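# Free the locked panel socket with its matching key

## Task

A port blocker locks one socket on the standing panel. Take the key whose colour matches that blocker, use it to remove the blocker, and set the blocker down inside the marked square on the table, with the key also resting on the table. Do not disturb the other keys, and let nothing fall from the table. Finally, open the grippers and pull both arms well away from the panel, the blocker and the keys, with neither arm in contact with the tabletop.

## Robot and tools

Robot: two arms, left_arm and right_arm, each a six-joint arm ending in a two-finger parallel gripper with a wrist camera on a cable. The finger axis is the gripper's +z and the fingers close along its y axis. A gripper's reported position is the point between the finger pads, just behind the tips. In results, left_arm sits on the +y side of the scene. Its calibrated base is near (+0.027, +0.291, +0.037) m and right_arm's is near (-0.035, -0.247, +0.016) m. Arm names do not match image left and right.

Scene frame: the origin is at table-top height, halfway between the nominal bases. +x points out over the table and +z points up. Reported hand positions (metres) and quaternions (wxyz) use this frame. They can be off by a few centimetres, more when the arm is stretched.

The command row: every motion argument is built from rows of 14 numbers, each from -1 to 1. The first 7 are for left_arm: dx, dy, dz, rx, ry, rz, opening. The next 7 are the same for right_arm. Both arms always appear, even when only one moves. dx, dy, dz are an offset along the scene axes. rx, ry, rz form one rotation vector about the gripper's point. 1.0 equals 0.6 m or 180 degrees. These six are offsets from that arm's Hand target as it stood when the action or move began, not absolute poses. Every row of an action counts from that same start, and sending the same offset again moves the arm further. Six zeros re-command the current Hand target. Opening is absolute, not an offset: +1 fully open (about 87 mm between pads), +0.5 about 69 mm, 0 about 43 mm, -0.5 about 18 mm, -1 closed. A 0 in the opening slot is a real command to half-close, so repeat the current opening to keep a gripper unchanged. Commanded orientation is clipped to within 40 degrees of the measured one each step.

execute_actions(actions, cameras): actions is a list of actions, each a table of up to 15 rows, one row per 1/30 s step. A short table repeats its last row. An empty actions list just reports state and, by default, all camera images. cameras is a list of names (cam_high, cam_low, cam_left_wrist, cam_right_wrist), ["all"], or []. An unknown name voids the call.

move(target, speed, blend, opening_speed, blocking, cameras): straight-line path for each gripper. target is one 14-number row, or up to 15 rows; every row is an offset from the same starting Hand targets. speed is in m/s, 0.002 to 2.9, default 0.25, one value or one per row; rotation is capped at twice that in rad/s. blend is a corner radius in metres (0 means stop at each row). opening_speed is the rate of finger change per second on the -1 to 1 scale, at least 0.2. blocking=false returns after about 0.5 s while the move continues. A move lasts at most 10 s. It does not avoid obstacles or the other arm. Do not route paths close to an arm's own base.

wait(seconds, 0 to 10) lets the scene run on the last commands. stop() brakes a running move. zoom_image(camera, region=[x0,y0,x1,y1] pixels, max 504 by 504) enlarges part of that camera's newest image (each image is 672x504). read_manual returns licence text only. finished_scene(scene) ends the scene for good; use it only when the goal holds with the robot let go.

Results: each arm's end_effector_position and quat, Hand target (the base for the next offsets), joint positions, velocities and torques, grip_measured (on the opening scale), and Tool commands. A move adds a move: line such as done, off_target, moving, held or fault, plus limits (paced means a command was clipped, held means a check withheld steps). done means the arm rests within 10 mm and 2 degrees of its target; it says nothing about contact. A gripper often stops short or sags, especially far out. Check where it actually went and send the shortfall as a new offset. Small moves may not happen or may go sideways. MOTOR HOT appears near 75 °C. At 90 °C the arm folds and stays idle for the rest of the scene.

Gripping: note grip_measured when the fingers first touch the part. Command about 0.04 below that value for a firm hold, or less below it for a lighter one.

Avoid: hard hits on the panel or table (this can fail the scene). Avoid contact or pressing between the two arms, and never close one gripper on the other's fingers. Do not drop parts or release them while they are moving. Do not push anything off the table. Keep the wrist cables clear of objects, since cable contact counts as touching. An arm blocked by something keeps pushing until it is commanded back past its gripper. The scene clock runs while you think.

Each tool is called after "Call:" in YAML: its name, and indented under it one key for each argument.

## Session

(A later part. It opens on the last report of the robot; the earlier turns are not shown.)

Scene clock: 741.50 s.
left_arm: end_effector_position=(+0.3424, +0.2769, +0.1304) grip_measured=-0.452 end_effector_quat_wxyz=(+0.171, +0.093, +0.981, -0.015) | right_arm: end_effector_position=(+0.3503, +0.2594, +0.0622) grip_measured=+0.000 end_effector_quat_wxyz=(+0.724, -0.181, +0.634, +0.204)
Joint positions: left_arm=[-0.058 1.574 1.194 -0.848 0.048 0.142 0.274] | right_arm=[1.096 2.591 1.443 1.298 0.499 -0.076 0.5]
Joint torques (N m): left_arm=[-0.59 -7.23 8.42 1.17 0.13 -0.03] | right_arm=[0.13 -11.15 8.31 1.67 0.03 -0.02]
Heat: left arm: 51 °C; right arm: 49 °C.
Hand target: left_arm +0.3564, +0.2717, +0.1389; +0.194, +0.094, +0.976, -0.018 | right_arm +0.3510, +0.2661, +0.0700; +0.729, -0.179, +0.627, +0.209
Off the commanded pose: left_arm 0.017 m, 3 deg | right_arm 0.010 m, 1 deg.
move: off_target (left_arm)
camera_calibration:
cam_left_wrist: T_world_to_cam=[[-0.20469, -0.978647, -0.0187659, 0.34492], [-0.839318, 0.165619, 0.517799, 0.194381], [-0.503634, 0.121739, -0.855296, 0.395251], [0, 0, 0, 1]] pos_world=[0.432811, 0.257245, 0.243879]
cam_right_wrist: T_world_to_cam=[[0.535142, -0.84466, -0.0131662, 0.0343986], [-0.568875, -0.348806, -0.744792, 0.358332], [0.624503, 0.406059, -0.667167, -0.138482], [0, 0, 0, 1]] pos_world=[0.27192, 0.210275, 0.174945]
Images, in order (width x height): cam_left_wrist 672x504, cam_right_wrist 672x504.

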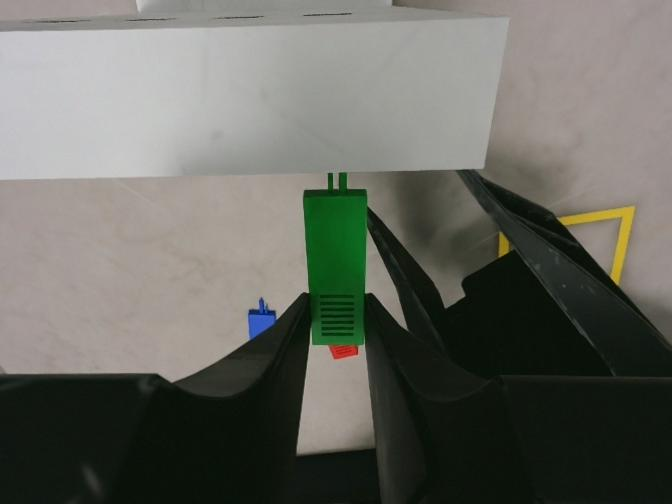

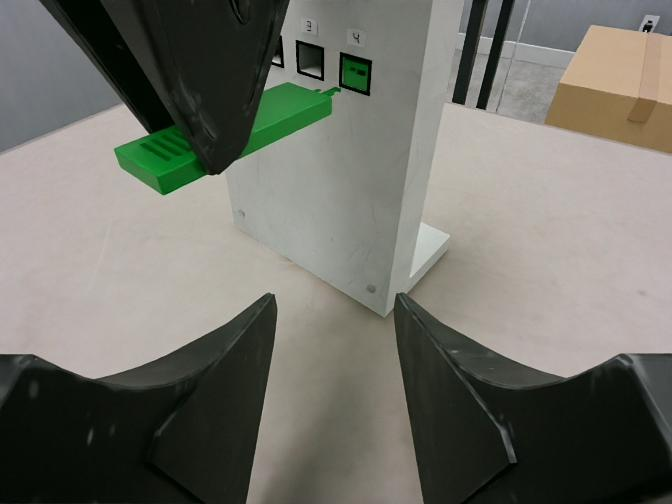

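Call:
move:
  target: [0.0098, -0.0018, 0.0065, 0, 0, 0, -0.62, 0, 0, 0, 0, 0, 0, 0.0]
  speed: 0.05
  cameras: ["cam_left_wrist","cam_right_wrist"]

Call:
zoom_image:
  camera: "cam_right_wrist"
  region: [290, 30, 400, 112]

Scene clock: 772.73 s.
left_arm: end_effector_position=(+0.3522, +0.2764, +0.1373) grip_measured=-0.452 end_effector_quat_wxyz=(+0.182, +0.091, +0.979, -0.014) | right_arm: end_effector_position=(+0.3503, +0.2594, +0.0622) grip_measured=+0.000 end_effector_quat_wxyz=(+0.724, -0.181, +0.634, +0.204)
Joint positions: left_arm=[-0.058 1.587 1.23 -0.848 0.048 0.139 0.274] | right_arm=[1.096 2.591 1.443 1.298 0.499 -0.076 0.5]
Joint torques (N m): left_arm=[-0.98 -6.56 8.42 1.08 0.13 0.03] | right_arm=[0.29 -11.36 8.73 1.75 0.01 -0.03]
Heat: left arm: 52 °C; right arm: 49 °C.
Hand target: left_arm +0.3623, +0.2707, +0.1429; +0.194, +0.094, +0.976, -0.018 | right_arm +0.3510, +0.2661, +0.0700; +0.729, -0.179, +0.627, +0.209
Off the commanded pose: left_arm 0.013 m, 1 deg | right_arm 0.010 m, 1 deg.
move: off_target (left_arm)
camera_calibration:
cam_left_wrist: T_world_to_cam=[[-0.201426, -0.979265, -0.0216345, 0.346033], [-0.851528, 0.164151, 0.49795, 0.206581], [-0.484074, 0.118723, -0.866936, 0.40175], [0, 0, 0, 1]] pos_world=[0.440086, 0.257251, 0.252911]
cam_right_wrist: T_world_to_cam=[[0.535142, -0.84466, -0.0131662, 0.0343986], [-0.568875, -0.348806, -0.744792, 0.358332], [0.624503, 0.406059, -0.667167, -0.138482], [0, 0, 0, 1]] pos_world=[0.27192, 0.210275, 0.174945]
Images, in order (width x height): cam_left_wrist 672x504, cam_right_wrist 672x504.

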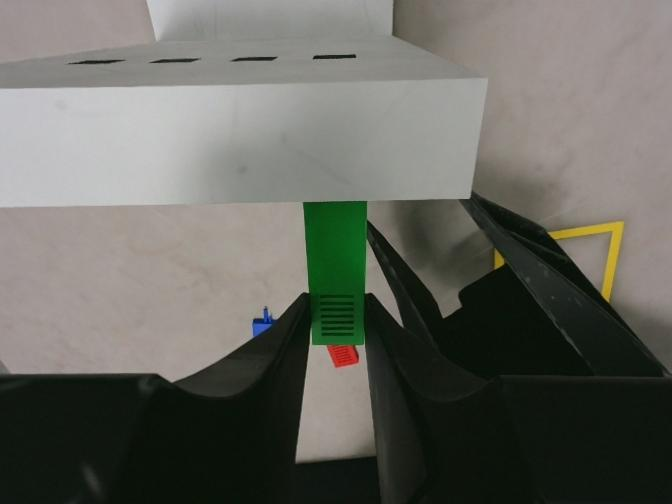

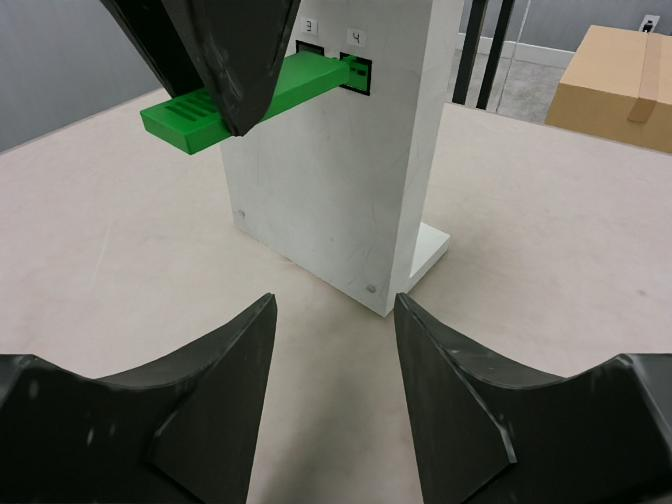

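Scaled by 4.582.

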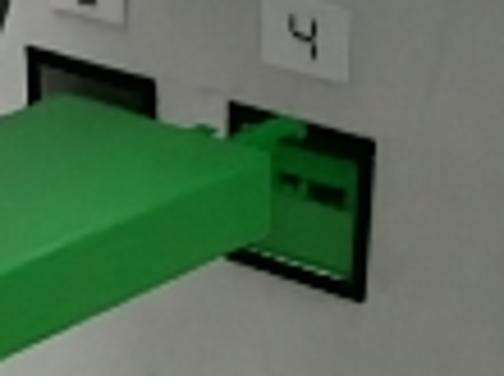

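Call:
move:
  target: [-0.006, 0.001, -0.0155, 0.0019, 0.0098, 0, -0.62, 0, 0, 0, 0, 0, 0, 0.0]
  speed: 0.04
  cameras: ["cam_left_wrist","cam_right_wrist"]

Call:
zoom_image:
  camera: "cam_right_wrist"
  region: [290, 30, 400, 112]

Scene clock: 794.27 s.
left_arm: end_effector_position=(+0.3518, +0.2751, +0.1315) grip_measured=-0.452 end_effector_quat_wxyz=(+0.173, +0.093, +0.980, -0.015) | right_arm: end_effector_position=(+0.3503, +0.2594, +0.0622) grip_measured=+0.000 end_effector_quat_wxyz=(+0.724, -0.181, +0.634, +0.204)
Joint positions: left_arm=[-0.062 1.606 1.23 -0.848 0.048 0.139 0.274] | right_arm=[1.096 2.591 1.443 1.298 0.499 -0.076 0.5]
Joint torques (N m): left_arm=[-0.72 -6.8 7.46 1.02 0.07 0.02] | right_arm=[0.44 -11.49 8.57 1.68 0.05 0.02]
Heat: left arm: 53 °C; right arm: 49 °C.
Hand target: left_arm +0.3587, +0.2712, +0.1337; +0.179, +0.094, +0.979, -0.017 | right_arm +0.3510, +0.2661, +0.0700; +0.729, -0.179, +0.627, +0.209
Off the commanded pose: left_arm 0.008 m, 1 deg | right_arm 0.010 m, 1 deg.
move: done
camera_calibration:
cam_left_wrist: T_world_to_cam=[[-0.205911, -0.978396, -0.0185045, 0.345439], [-0.841164, 0.167304, 0.514249, 0.202705], [-0.500043, 0.121455, -0.857441, 0.4003], [0, 0, 0, 1]] pos_world=[0.441805, 0.255444, 0.245385]
cam_right_wrist: T_world_to_cam=[[0.535142, -0.84466, -0.0131662, 0.0343986], [-0.568875, -0.348806, -0.744792, 0.358332], [0.624503, 0.406059, -0.667167, -0.138482], [0, 0, 0, 1]] pos_world=[0.27192, 0.210275, 0.174945]
Images, in order (width x height): cam_left_wrist 672x504, cam_right_wrist 672x504.

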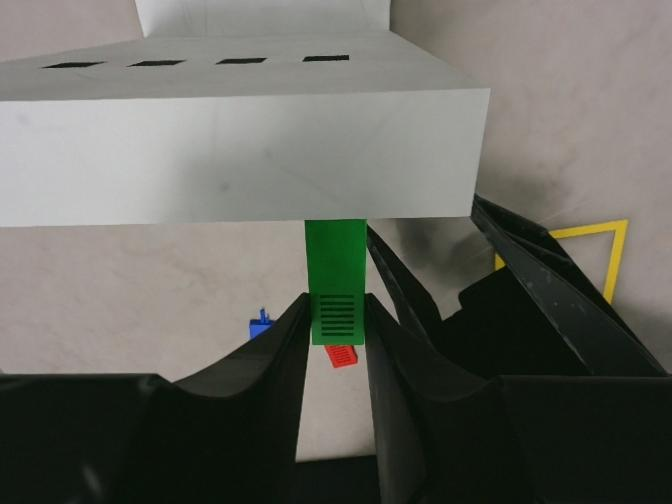

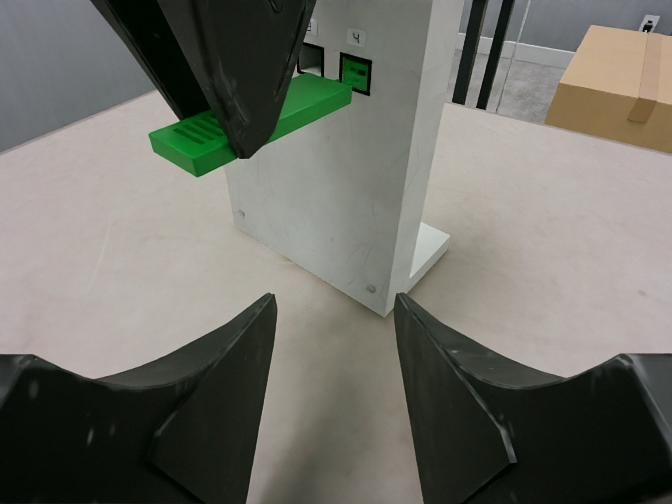

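Scaled by 4.582.

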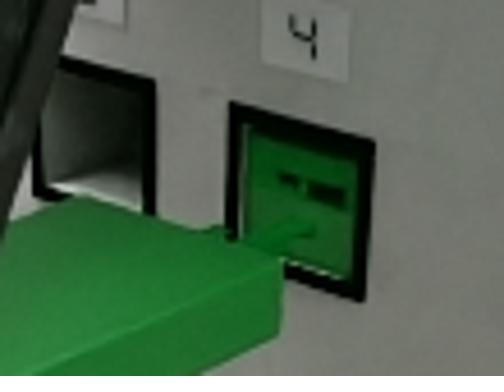

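Call:
zoom_image:
  camera: "cam_right_wrist"
  region: [325, 45, 385, 100]

Scaled by 8.400.

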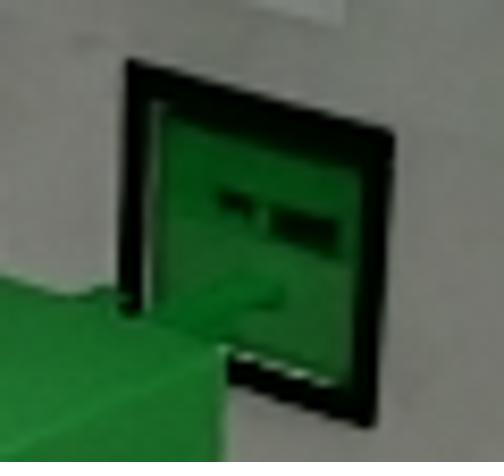

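Call:
move:
  target:
    - [-0.0398, 0.0082, 0.0093, -0.0013, -0.0066, 0, -0.62, 0, 0, 0, 0, 0, 0, 0.0]
    - [0.0093, -0.0007, 0.0093, -0.0013, -0.0066, 0, -0.62, 0, 0, 0, 0, 0, 0, 0.0]
  speed: 0.06
  cameras: ["cam_left_wrist","cam_right_wrist"]

Call:
zoom_image:
  camera: "cam_right_wrist"
  region: [310, 40, 390, 100]

Scene clock: 852.30 s.
left_arm: end_effector_position=(+0.3531, +0.2750, +0.1335) grip_measured=-0.452 end_effector_quat_wxyz=(+0.175, +0.093, +0.980, -0.015) | right_arm: end_effector_position=(+0.3503, +0.2594, +0.0622) grip_measured=+0.000 end_effector_quat_wxyz=(+0.724, -0.181, +0.634, +0.204)
Joint positions: left_arm=[-0.062 1.605 1.236 -0.851 0.048 0.139 0.274] | right_arm=[1.096 2.591 1.443 1.298 0.499 -0.076 0.5]
Joint torques (N m): left_arm=[-0.65 -6.76 8.39 1.08 0.13 0.01] | right_arm=[0.27 -11.15 8.4 1.68 0.02 -0.01]
Heat: left arm: 53 °C; right arm: 49 °C.
Hand target: left_arm +0.3643, +0.2708, +0.1392; +0.189, +0.094, +0.977, -0.018 | right_arm +0.3510, +0.2661, +0.0700; +0.729, -0.179, +0.627, +0.209
Off the commanded pose: left_arm 0.013 m, 2 deg | right_arm 0.010 m, 1 deg.
move: off_target (left_arm)
camera_calibration:
cam_left_wrist: T_world_to_cam=[[-0.205804, -0.978403, -0.0193095, 0.345782], [-0.843723, 0.167409, 0.510005, 0.204157], [-0.495758, 0.121253, -0.859955, 0.401575], [0, 0, 0, 1]] pos_world=[0.442499, 0.255444, 0.247892]
cam_right_wrist: T_world_to_cam=[[0.535142, -0.84466, -0.0131662, 0.0343986], [-0.568875, -0.348806, -0.744792, 0.358332], [0.624503, 0.406059, -0.667167, -0.138482], [0, 0, 0, 1]] pos_world=[0.27192, 0.210275, 0.174945]
Images, in order (width x height): cam_left_wrist 672x504, cam_right_wrist 672x504.

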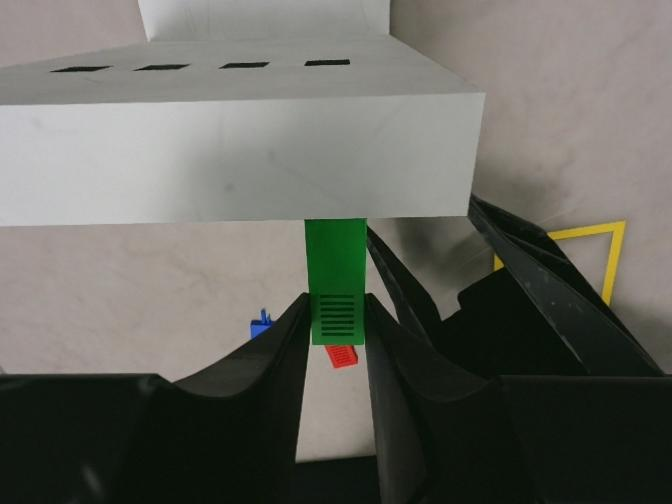

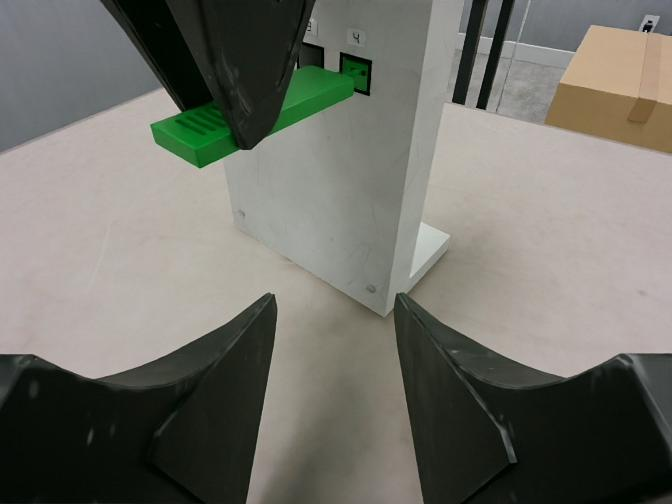

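Scaled by 6.300.

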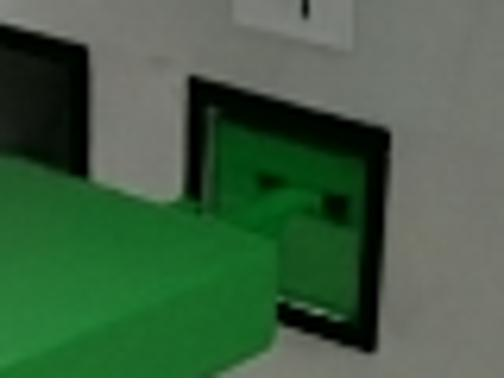

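Call:
zoom_image:
  camera: "cam_right_wrist"
  region: [335, 50, 379, 98]

Scaled by 10.500.

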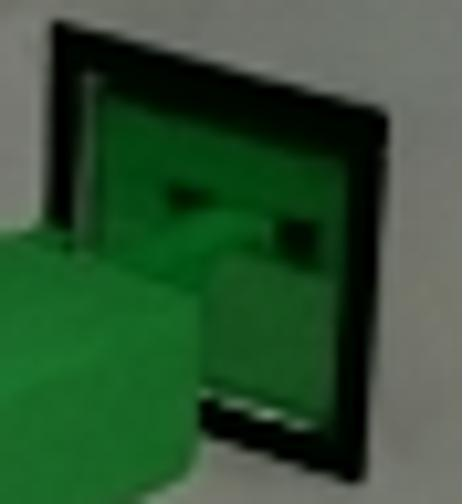

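Call:
move:
  target:
    - [-0.0492, 0.0252, -0.0013, 0, 0, 0, -0.62, 0, 0, 0, 0, 0, 0, 0.0]
    - [0.0, 0.0018, -0.0013, 0, 0, 0, -0.62, 0, 0, 0, 0, 0, 0, 0.0]
  speed: 0.07
  cameras: ["cam_left_wrist","cam_right_wrist"]

Call:
zoom_image:
  camera: "cam_right_wrist"
  region: [325, 48, 379, 98]

Scene clock: 923.13 s.
left_arm: end_effector_position=(+0.3521, +0.2748, +0.1324) grip_measured=-0.452 end_effector_quat_wxyz=(+0.174, +0.095, +0.980, -0.019) | right_arm: end_effector_position=(+0.3503, +0.2594, +0.0622) grip_measured=+0.000 end_effector_quat_wxyz=(+0.724, -0.181, +0.634, +0.204)
Joint positions: left_arm=[-0.058 1.605 1.232 -0.851 0.057 0.144 0.274] | right_arm=[1.096 2.591 1.443 1.298 0.499 -0.076 0.5]
Joint torques (N m): left_arm=[-0.59 -6.69 8.4 1.13 0.02 0] | right_arm=[0.38 -11.33 8.25 1.69 -0.01 0.01]
Heat: left arm: 57 °C; right arm: 49 °C.
Hand target: left_arm +0.3643, +0.2719, +0.1384; +0.189, +0.094, +0.977, -0.018 | right_arm +0.3510, +0.2661, +0.0700; +0.729, -0.179, +0.627, +0.209
Off the commanded pose: left_arm 0.014 m, 2 deg | right_arm 0.010 m, 1 deg.
move: off_target (left_arm)
camera_calibration:
cam_left_wrist: T_world_to_cam=[[-0.209415, -0.977758, -0.0116237, 0.345347], [-0.841094, 0.174056, 0.512118, 0.200864], [-0.498704, 0.117022, -0.858837, 0.402109], [0, 0, 0, 1]] pos_world=[0.4418, 0.255648, 0.246494]
cam_right_wrist: T_world_to_cam=[[0.535142, -0.84466, -0.0131662, 0.0343986], [-0.568875, -0.348806, -0.744792, 0.358332], [0.624503, 0.406059, -0.667167, -0.138482], [0, 0, 0, 1]] pos_world=[0.27192, 0.210275, 0.174945]
Images, in order (width x height): cam_left_wrist 672x504, cam_right_wrist 672x504.

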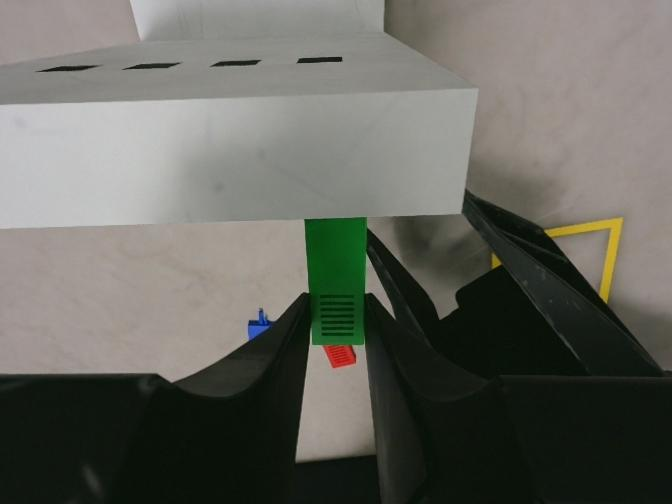

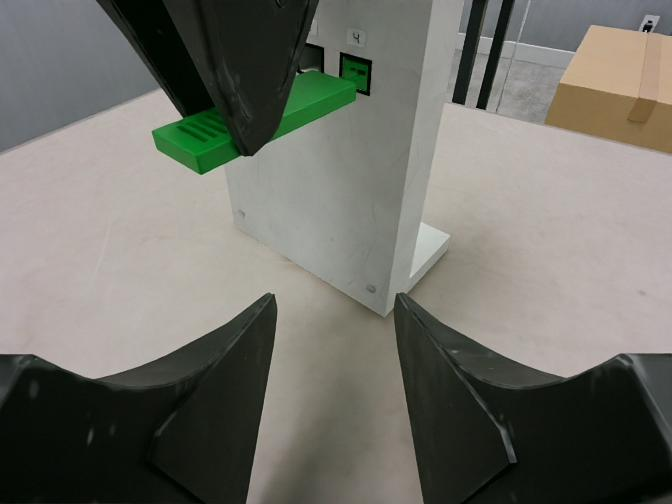

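Scaled by 9.333.

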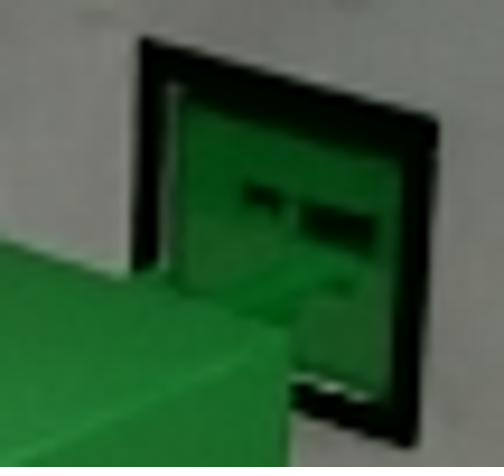

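Call:
zoom_image:
  camera: "cam_right_wrist"
  region: [340, 60, 376, 90]

Scaled by 14.000.

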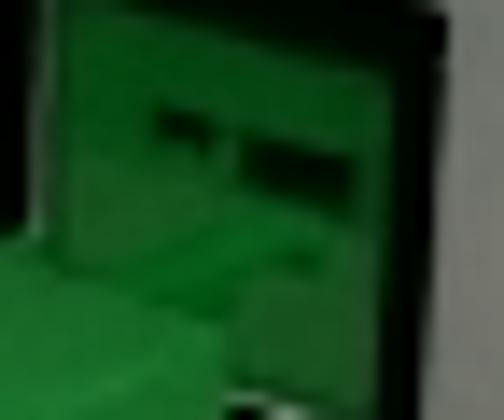

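Call:
zoom_image:
  camera: "cam_left_wrist"
  region: [190, 30, 370, 110]

Call:
zoom_image:
  camera: "cam_left_wrist"
  region: [285, 200, 385, 360]

Scaled by 2.800.

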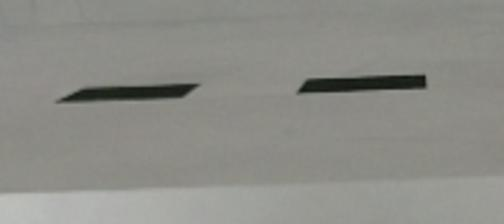

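Scaled by 3.150.

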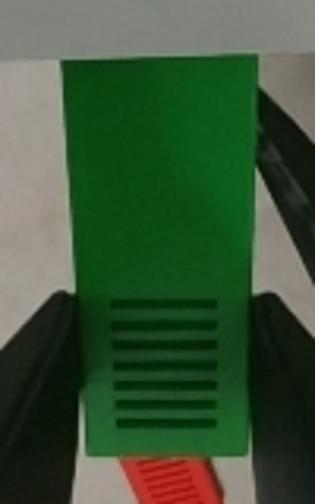

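Call:
move:
  target:
    - [-0.0492, 0.0255, 0.0017, 0, 0, 0.0033, -0.62, 0, 0, 0, 0, 0, 0, 0.0]
    - [0.0, 0.0022, 0.0017, 0, 0, 0.0033, -0.62, 0, 0, 0, 0, 0, 0, 0.0]
  speed: 0.07
  cameras: ["cam_left_wrist","cam_right_wrist"]

Call:
zoom_image:
  camera: "cam_right_wrist"
  region: [335, 50, 379, 98]

Call:
zoom_image:
  camera: "cam_left_wrist"
  region: [190, 30, 370, 110]

Call:
zoom_image:
  camera: "cam_left_wrist"
  region: [285, 200, 385, 360]

Scene clock: 1043.33 s.
left_arm: end_effector_position=(+0.3524, +0.2756, +0.1335) grip_measured=-0.452 end_effector_quat_wxyz=(+0.175, +0.090, +0.980, -0.019) | right_arm: end_effector_position=(+0.3503, +0.2594, +0.0622) grip_measured=+0.000 end_effector_quat_wxyz=(+0.724, -0.181, +0.634, +0.204)
Joint positions: left_arm=[-0.055 1.604 1.236 -0.853 0.057 0.137 0.274] | right_arm=[1.096 2.591 1.443 1.298 0.499 -0.076 0.5]
Joint torques (N m): left_arm=[-0.49 -6.69 8.5 1.09 0.03 -0.02] | right_arm=[0.32 -11.29 8.61 1.67 0.02 -0.03]
Heat: left arm: 57 °C; right arm: 49 °C.
Hand target: left_arm +0.3643, +0.2733, +0.1394; +0.189, +0.089, +0.978, -0.017 | right_arm +0.3510, +0.2661, +0.0700; +0.729, -0.179, +0.627, +0.209
Off the commanded pose: left_arm 0.013 m, 2 deg | right_arm 0.010 m, 1 deg.
move: off_target (left_arm)
camera_calibration:
cam_left_wrist: T_world_to_cam=[[-0.200148, -0.979718, -0.00964278, 0.343236], [-0.843282, 0.167247, 0.510788, 0.203257], [-0.498815, 0.110365, -0.859653, 0.405175], [0, 0, 0, 1]] pos_world=[0.442208, 0.257563, 0.247798]
cam_right_wrist: T_world_to_cam=[[0.535142, -0.84466, -0.0131662, 0.0343986], [-0.568875, -0.348806, -0.744792, 0.358332], [0.624503, 0.406059, -0.667167, -0.138482], [0, 0, 0, 1]] pos_world=[0.27192, 0.210275, 0.174945]
Images, in order (width x height): cam_left_wrist 672x504, cam_right_wrist 672x504.

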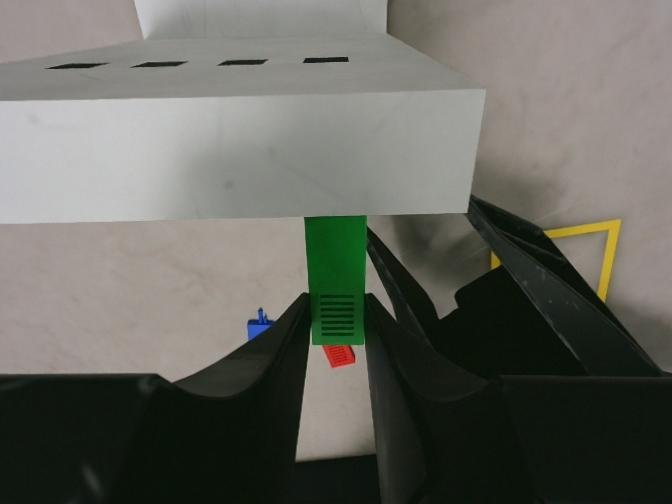

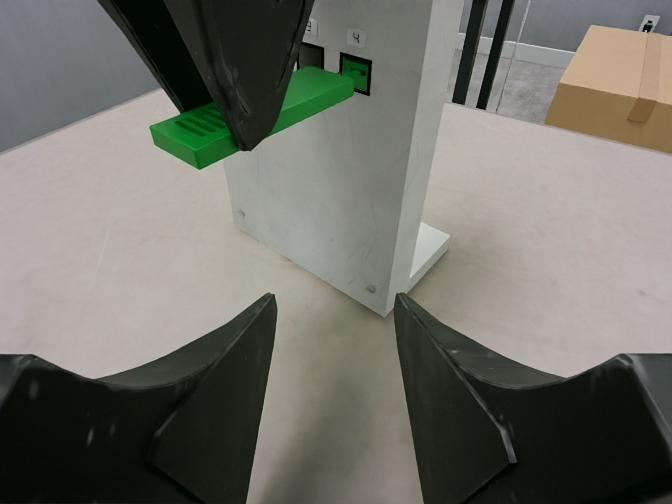

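Scaled by 10.500.

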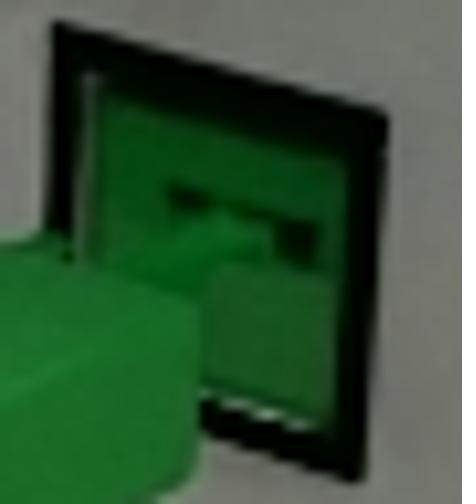

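Scaled by 2.800.

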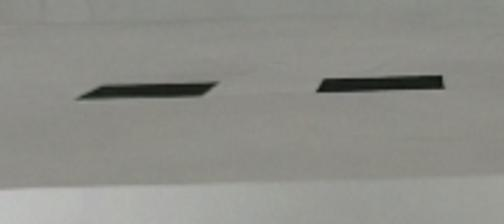

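Scaled by 3.150.

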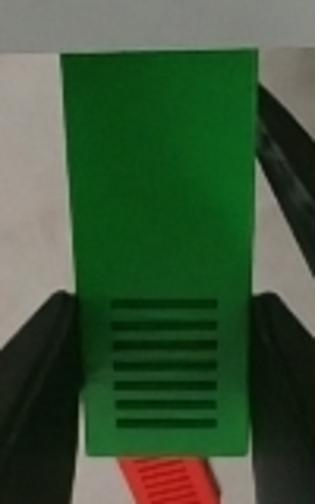

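Call:
move:
  target:
    - [-0.0492, 0.0247, -0.001, 0, 0, 0.0036, -0.62, 0, 0, 0, 0, 0, 0, 0.0]
    - [0.0, 0.0015, -0.001, 0, 0, 0.0036, -0.62, 0, 0, 0, 0, 0, 0, 0.0]
  speed: 0.07
  cameras: ["cam_left_wrist","cam_right_wrist"]

Call:
zoom_image:
  camera: "cam_right_wrist"
  region: [335, 50, 379, 98]

Call:
zoom_image:
  camera: "cam_left_wrist"
  region: [190, 30, 370, 110]

Call:
zoom_image:
  camera: "cam_left_wrist"
  region: [285, 200, 385, 360]

Scene clock: 1118.50 s.
left_arm: end_effector_position=(+0.3520, +0.2759, +0.1328) grip_measured=-0.452 end_effector_quat_wxyz=(+0.174, +0.084, +0.981, -0.020) | right_arm: end_effector_position=(+0.3503, +0.2594, +0.0622) grip_measured=+0.000 end_effector_quat_wxyz=(+0.724, -0.181, +0.634, +0.204)
Joint positions: left_arm=[-0.053 1.604 1.233 -0.852 0.057 0.128 0.274] | right_arm=[1.096 2.591 1.443 1.298 0.499 -0.076 0.5]
Joint torques (N m): left_arm=[-0.54 -6.83 8.39 1.12 -0.02 -0.02] | right_arm=[0.57 -11.22 8.32 1.73 0.01 -0.01]
Heat: left arm: 59 °C; right arm: 49 °C.
Hand target: left_arm +0.3643, +0.2742, +0.1387; +0.189, +0.083, +0.978, -0.016 | right_arm +0.3510, +0.2661, +0.0700; +0.729, -0.179, +0.627, +0.209
Off the commanded pose: left_arm 0.014 m, 2 deg | right_arm 0.010 m, 1 deg.
move: off_target (left_arm)
camera_calibration:
cam_left_wrist: T_world_to_cam=[[-0.190147, -0.981735, -0.00638554, 0.339993], [-0.844044, 0.160149, 0.511803, 0.205263], [-0.501432, 0.102707, -0.859079, 0.407276], [0, 0, 0, 1]] pos_world=[0.442121, 0.25908, 0.246999]
cam_right_wrist: T_world_to_cam=[[0.535142, -0.84466, -0.0131662, 0.0343986], [-0.568875, -0.348806, -0.744792, 0.358332], [0.624503, 0.406059, -0.667167, -0.138482], [0, 0, 0, 1]] pos_world=[0.27192, 0.210275, 0.174945]
Images, in order (width x height): cam_left_wrist 672x504, cam_right_wrist 672x504.

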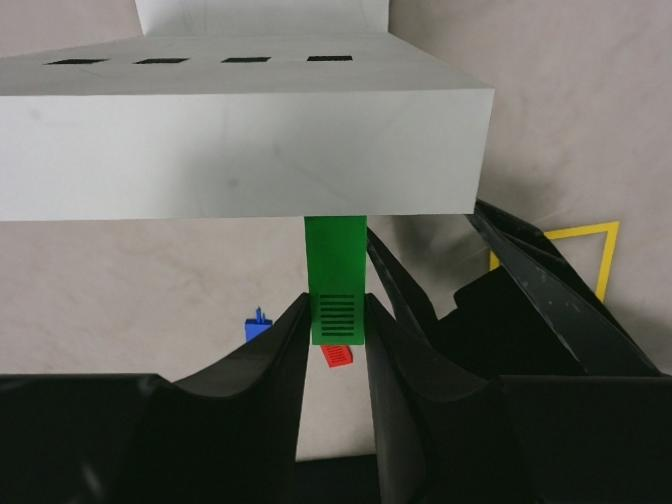

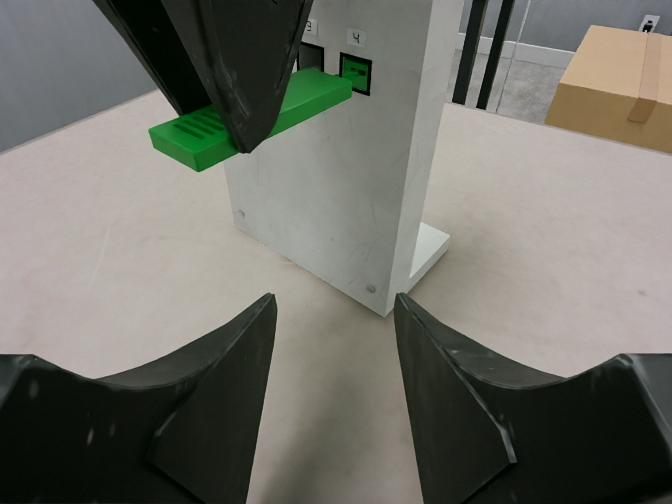

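Scaled by 10.500.

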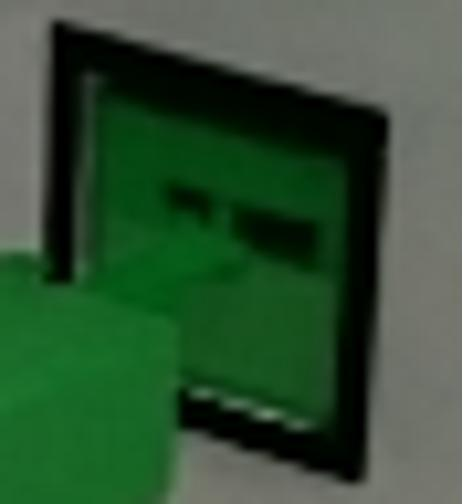

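Scaled by 2.800.

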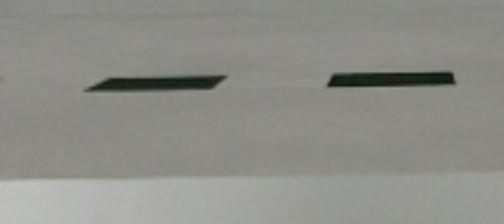

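Scaled by 3.150.

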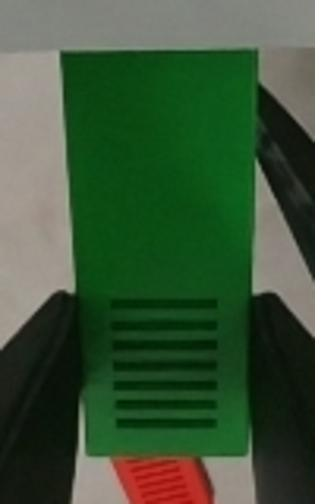

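Call:
zoom_image:
  camera: "cam_right_wrist"
  region: [340, 60, 376, 90]

Scaled by 14.000.

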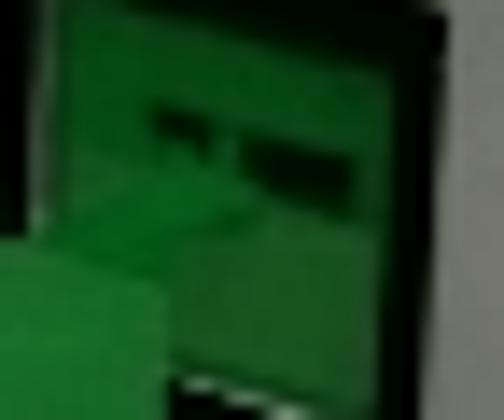

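Call:
move:
  target: [0.0025, -0.0004, 0.0003, 0, 0, 0, -0.62, 0, 0, 0, 0, 0, 0, 0.0]
  speed: 0.02
  cameras: ["cam_left_wrist","cam_right_wrist"]

Call:
zoom_image:
  camera: "cam_right_wrist"
  region: [340, 60, 376, 90]

Scene clock: 1154.70 s.
left_arm: end_effector_position=(+0.3542, +0.2758, +0.1352) grip_measured=-0.452 end_effector_quat_wxyz=(+0.178, +0.084, +0.980, -0.020) | right_arm: end_effector_position=(+0.3503, +0.2594, +0.0622) grip_measured=+0.000 end_effector_quat_wxyz=(+0.724, -0.181, +0.634, +0.204)
Joint positions: left_arm=[-0.053 1.604 1.241 -0.852 0.057 0.127 0.274] | right_arm=[1.096 2.591 1.443 1.298 0.499 -0.076 0.5]
Joint torques (N m): left_arm=[-0.64 -6.15 8.44 1.13 -0.02 -0.01] | right_arm=[0.27 -11.28 8.61 1.72 0.08 -0.04]
Heat: left arm: 57 °C; right arm: 49 °C.
Hand target: left_arm +0.3657, +0.2740, +0.1389; +0.189, +0.083, +0.978, -0.016 | right_arm +0.3510, +0.2661, +0.0700; +0.729, -0.179, +0.627, +0.209
Off the commanded pose: left_arm 0.012 m, 1 deg | right_arm 0.010 m, 1 deg.
move: off_target (left_arm)
camera_calibration:
cam_left_wrist: T_world_to_cam=[[-0.189031, -0.981944, -0.00724894, 0.340154], [-0.848271, 0.159571, 0.504949, 0.208568], [-0.494675, 0.1016, -0.863119, 0.408936], [0, 0, 0, 1]] pos_world=[0.443513, 0.259182, 0.25011]
cam_right_wrist: T_world_to_cam=[[0.535142, -0.84466, -0.0131662, 0.0343986], [-0.568875, -0.348806, -0.744792, 0.358332], [0.624503, 0.406059, -0.667167, -0.138482], [0, 0, 0, 1]] pos_world=[0.27192, 0.210275, 0.174945]
Images, in order (width x height): cam_left_wrist 672x504, cam_right_wrist 672x504.

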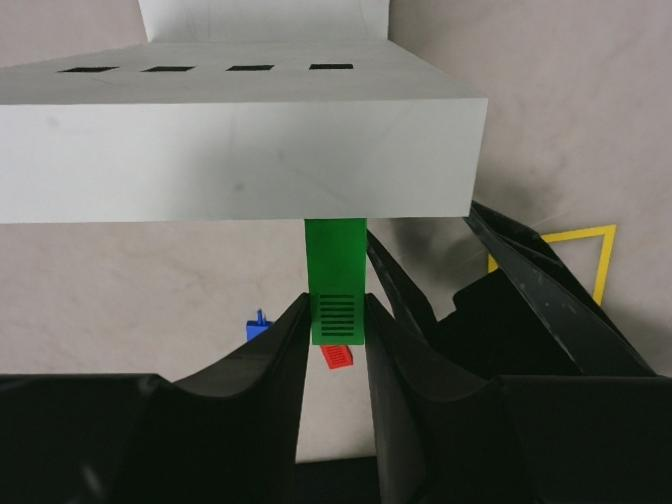

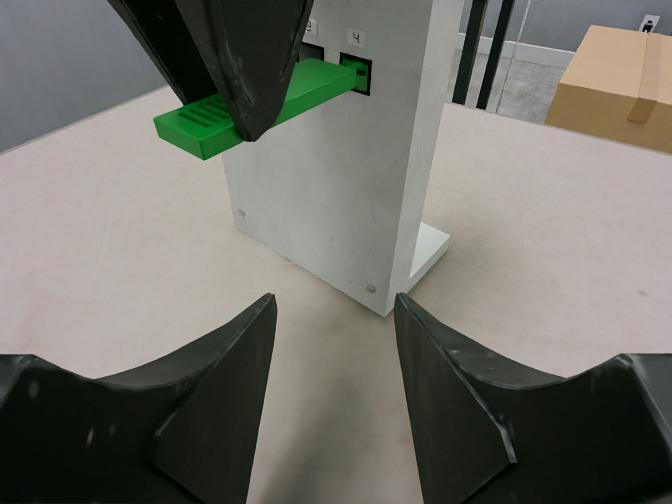

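Scaled by 14.000.

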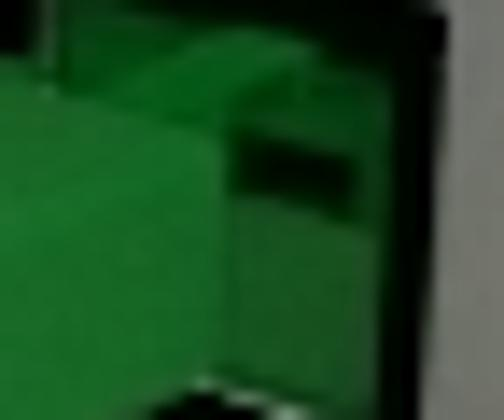

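Call:
move:
  target:
    - [-0.0515, 0.0238, 0.0, 0, 0, 0, -0.62, 0, 0, 0, 0, 0, 0, 0.0]
    - [0.0027, -0.0001, 0.0, 0, 0, 0, -0.62, 0, 0, 0, 0, 0, 0, 0.0]
  speed: [0.07, 0.05]
  cameras: ["cam_left_wrist","cam_right_wrist"]

Call:
zoom_image:
  camera: "cam_right_wrist"
  region: [340, 60, 376, 90]

Scene clock: 1186.10 s.
left_arm: end_effector_position=(+0.3557, +0.2759, +0.1336) grip_measured=-0.452 end_effector_quat_wxyz=(+0.175, +0.084, +0.981, -0.020) | right_arm: end_effector_position=(+0.3503, +0.2594, +0.0622) grip_measured=+0.000 end_effector_quat_wxyz=(+0.724, -0.181, +0.634, +0.204)
Joint positions: left_arm=[-0.053 1.615 1.247 -0.852 0.057 0.128 0.274] | right_arm=[1.096 2.591 1.443 1.298 0.499 -0.076 0.5]
Joint torques (N m): left_arm=[-0.62 -6.78 8.44 1.1 -0.02 0.02] | right_arm=[0.47 -11.23 8.7 1.67 0.02 -0.03]
Heat: left arm: 59 °C; right arm: 49 °C.
Hand target: left_arm +0.3675, +0.2738, +0.1390; +0.190, +0.083, +0.978, -0.016 | right_arm +0.3510, +0.2661, +0.0700; +0.729, -0.179, +0.627, +0.209
Off the commanded pose: left_arm 0.013 m, 2 deg | right_arm 0.010 m, 1 deg.
move: off_target (left_arm)
camera_calibration:
cam_left_wrist: T_world_to_cam=[[-0.189452, -0.981867, -0.00678597, 0.340588], [-0.845716, 0.159663, 0.509188, 0.209204], [-0.498871, 0.102206, -0.860628, 0.409255], [0, 0, 0, 1]] pos_world=[0.445618, 0.259181, 0.248003]
cam_right_wrist: T_world_to_cam=[[0.535142, -0.84466, -0.0131662, 0.0343986], [-0.568875, -0.348806, -0.744792, 0.358332], [0.624503, 0.406059, -0.667167, -0.138482], [0, 0, 0, 1]] pos_world=[0.27192, 0.210275, 0.174945]
Images, in order (width x height): cam_left_wrist 672x504, cam_right_wrist 672x504.

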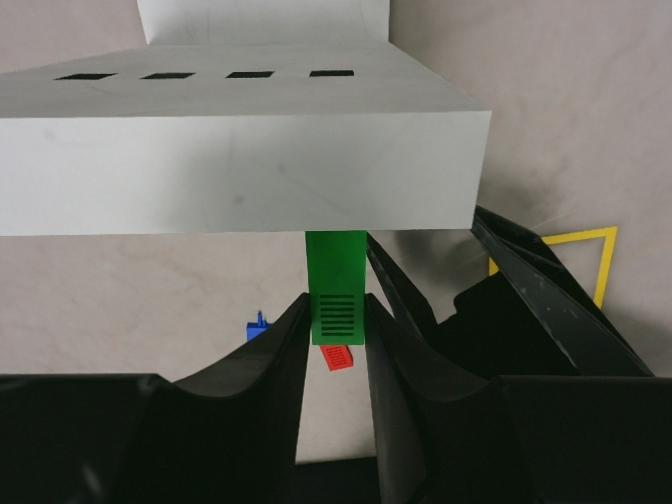

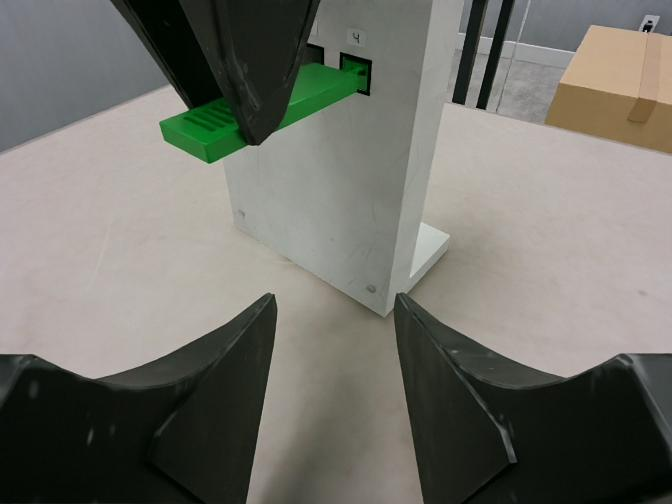

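Scaled by 14.000.

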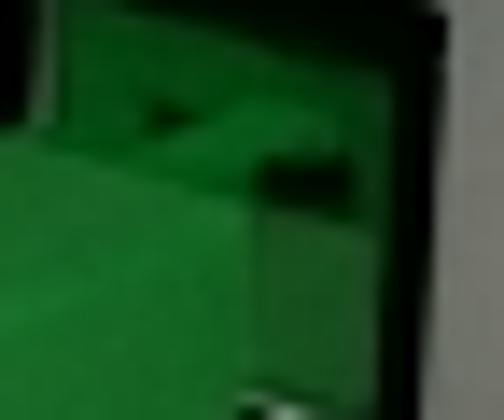

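Call:
move:
  target:
    - [-0.0547, 0.0258, -0.0022, 0, 0, 0.0011, -0.62, 0, 0, 0, 0, 0, 0, 0.0]
    - [-0.0005, 0.0018, -0.0022, 0, 0, 0.0011, -0.62, 0, 0, 0, 0, 0, 0, 0.0]
  speed: [0.07, 0.05]
  cameras: ["cam_left_wrist","cam_right_wrist"]

Call:
zoom_image:
  camera: "cam_right_wrist"
  region: [340, 60, 376, 90]

Call:
zoom_image:
  camera: "cam_left_wrist"
  region: [190, 30, 370, 110]

Call:
zoom_image:
  camera: "cam_left_wrist"
  region: [285, 200, 385, 360]

Scene clock: 1212.93 s.
left_arm: end_effector_position=(+0.3549, +0.2769, +0.1323) grip_measured=-0.452 end_effector_quat_wxyz=(+0.175, +0.082, +0.981, -0.020) | right_arm: end_effector_position=(+0.3503, +0.2594, +0.0622) grip_measured=+0.000 end_effector_quat_wxyz=(+0.724, -0.181, +0.634, +0.204)
Joint positions: left_arm=[-0.05 1.614 1.241 -0.849 0.057 0.128 0.274] | right_arm=[1.096 2.591 1.443 1.298 0.499 -0.076 0.5]
Joint torques (N m): left_arm=[-0.66 -6.75 8.44 1.1 -0.01 -0.04] | right_arm=[0.55 -11.22 8.29 1.69 0.03 -0.05]
Heat: left arm: 60 °C; right arm: 49 °C.
Hand target: left_arm +0.3672, +0.2749, +0.1377; +0.190, +0.081, +0.978, -0.016 | right_arm +0.3510, +0.2661, +0.0700; +0.729, -0.179, +0.627, +0.209
Off the commanded pose: left_arm 0.014 m, 2 deg | right_arm 0.010 m, 1 deg.
move: off_target (left_arm)
camera_calibration:
cam_left_wrist: T_world_to_cam=[[-0.186053, -0.982519, -0.0063183, 0.340289], [-0.845283, 0.156781, 0.5108, 0.209368], [-0.500881, 0.100377, -0.859676, 0.408754], [0, 0, 0, 1]] pos_world=[0.445024, 0.260486, 0.246601]
cam_right_wrist: T_world_to_cam=[[0.535142, -0.84466, -0.0131662, 0.0343986], [-0.568875, -0.348806, -0.744792, 0.358332], [0.624503, 0.406059, -0.667167, -0.138482], [0, 0, 0, 1]] pos_world=[0.27192, 0.210275, 0.174945]
Images, in order (width x height): cam_left_wrist 672x504, cam_right_wrist 672x504.

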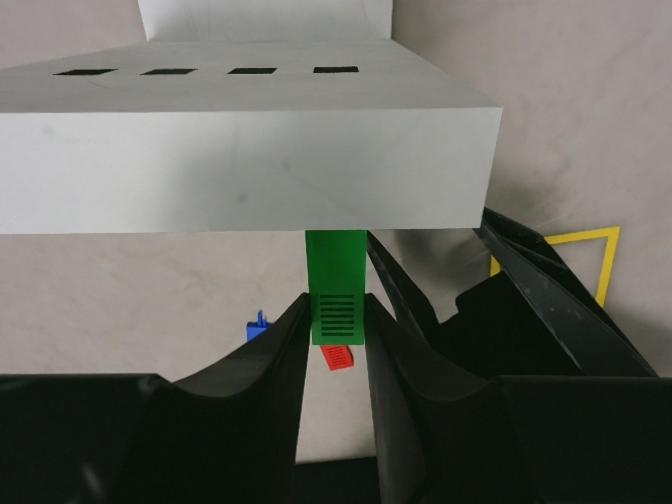

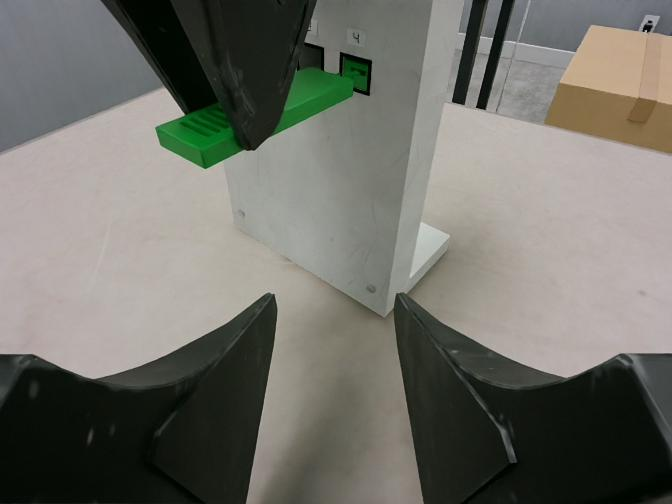

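Scaled by 14.000.

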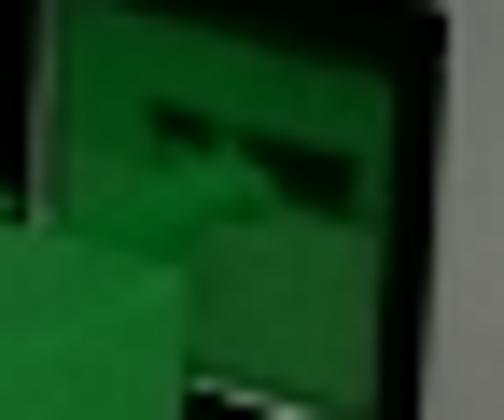

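Scaled by 2.800.

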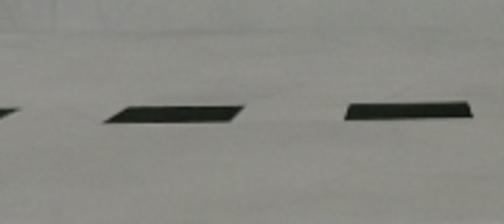

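Scaled by 3.150.

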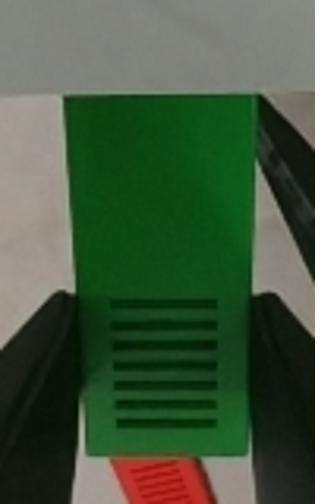

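Call:
move:
  target:
    - [-0.0547, 0.0258, 0.0002, 0, 0, 0, -0.62, 0, 0, 0, 0, 0, 0, 0.0]
    - [0.0041, -0.0007, 0.0002, 0, 0, 0, -0.62, 0, 0, 0, 0, 0, 0, 0.0]
  speed: [0.07, 0.05]
  cameras: ["cam_left_wrist","cam_right_wrist"]

Call:
zoom_image:
  camera: "cam_right_wrist"
  region: [340, 60, 376, 90]

Scene clock: 1237.53 s.
left_arm: end_effector_position=(+0.3568, +0.2771, +0.1319) grip_measured=-0.452 end_effector_quat_wxyz=(+0.174, +0.082, +0.981, -0.019) | right_arm: end_effector_position=(+0.3503, +0.2594, +0.0622) grip_measured=+0.000 end_effector_quat_wxyz=(+0.724, -0.181, +0.634, +0.204)
Joint positions: left_arm=[-0.05 1.623 1.249 -0.85 0.055 0.127 0.274] | right_arm=[1.096 2.591 1.443 1.298 0.499 -0.076 0.5]
Joint torques (N m): left_arm=[-0.87 -6.75 8.57 1.07 0 -0.01] | right_arm=[0.35 -11.29 8.4 1.71 0.06 0]
Heat: left arm: 60 °C; right arm: 49 °C.
Hand target: left_arm +0.3696, +0.2745, +0.1378; +0.190, +0.082, +0.978, -0.016 | right_arm +0.3510, +0.2661, +0.0700; +0.729, -0.179, +0.627, +0.209
Off the commanded pose: left_arm 0.014 m, 2 deg | right_arm 0.010 m, 1 deg.
move: off_target (left_arm)
camera_calibration:
cam_left_wrist: T_world_to_cam=[[-0.185026, -0.982701, -0.00799492, 0.340774], [-0.844681, 0.15487, 0.512377, 0.211279], [-0.502275, 0.101556, -0.858724, 0.40936], [0, 0, 0, 1]] pos_world=[0.447127, 0.260585, 0.245997]
cam_right_wrist: T_world_to_cam=[[0.535142, -0.84466, -0.0131662, 0.0343986], [-0.568875, -0.348806, -0.744792, 0.358332], [0.624503, 0.406059, -0.667167, -0.138482], [0, 0, 0, 1]] pos_world=[0.27192, 0.210275, 0.174945]
Images, in order (width x height): cam_left_wrist 672x504, cam_right_wrist 672x504.

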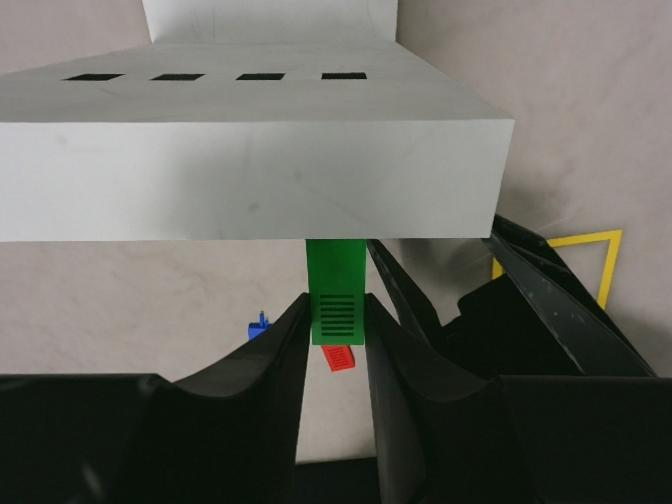

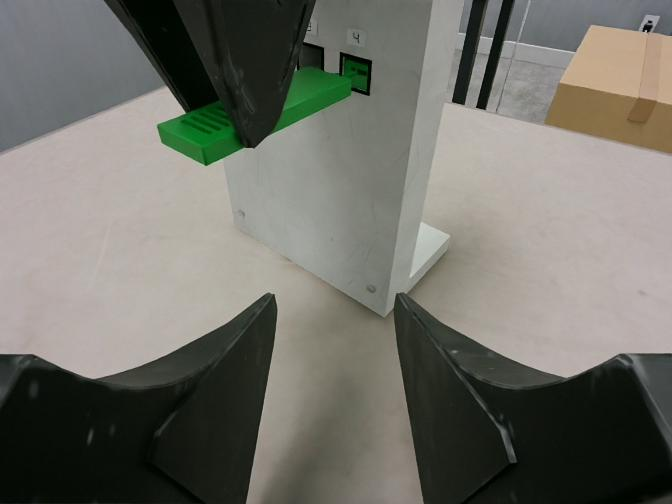

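Scaled by 14.000.

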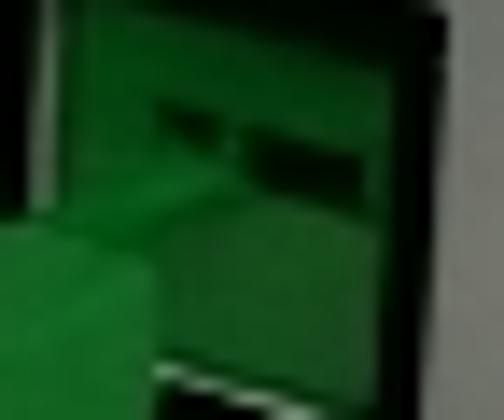

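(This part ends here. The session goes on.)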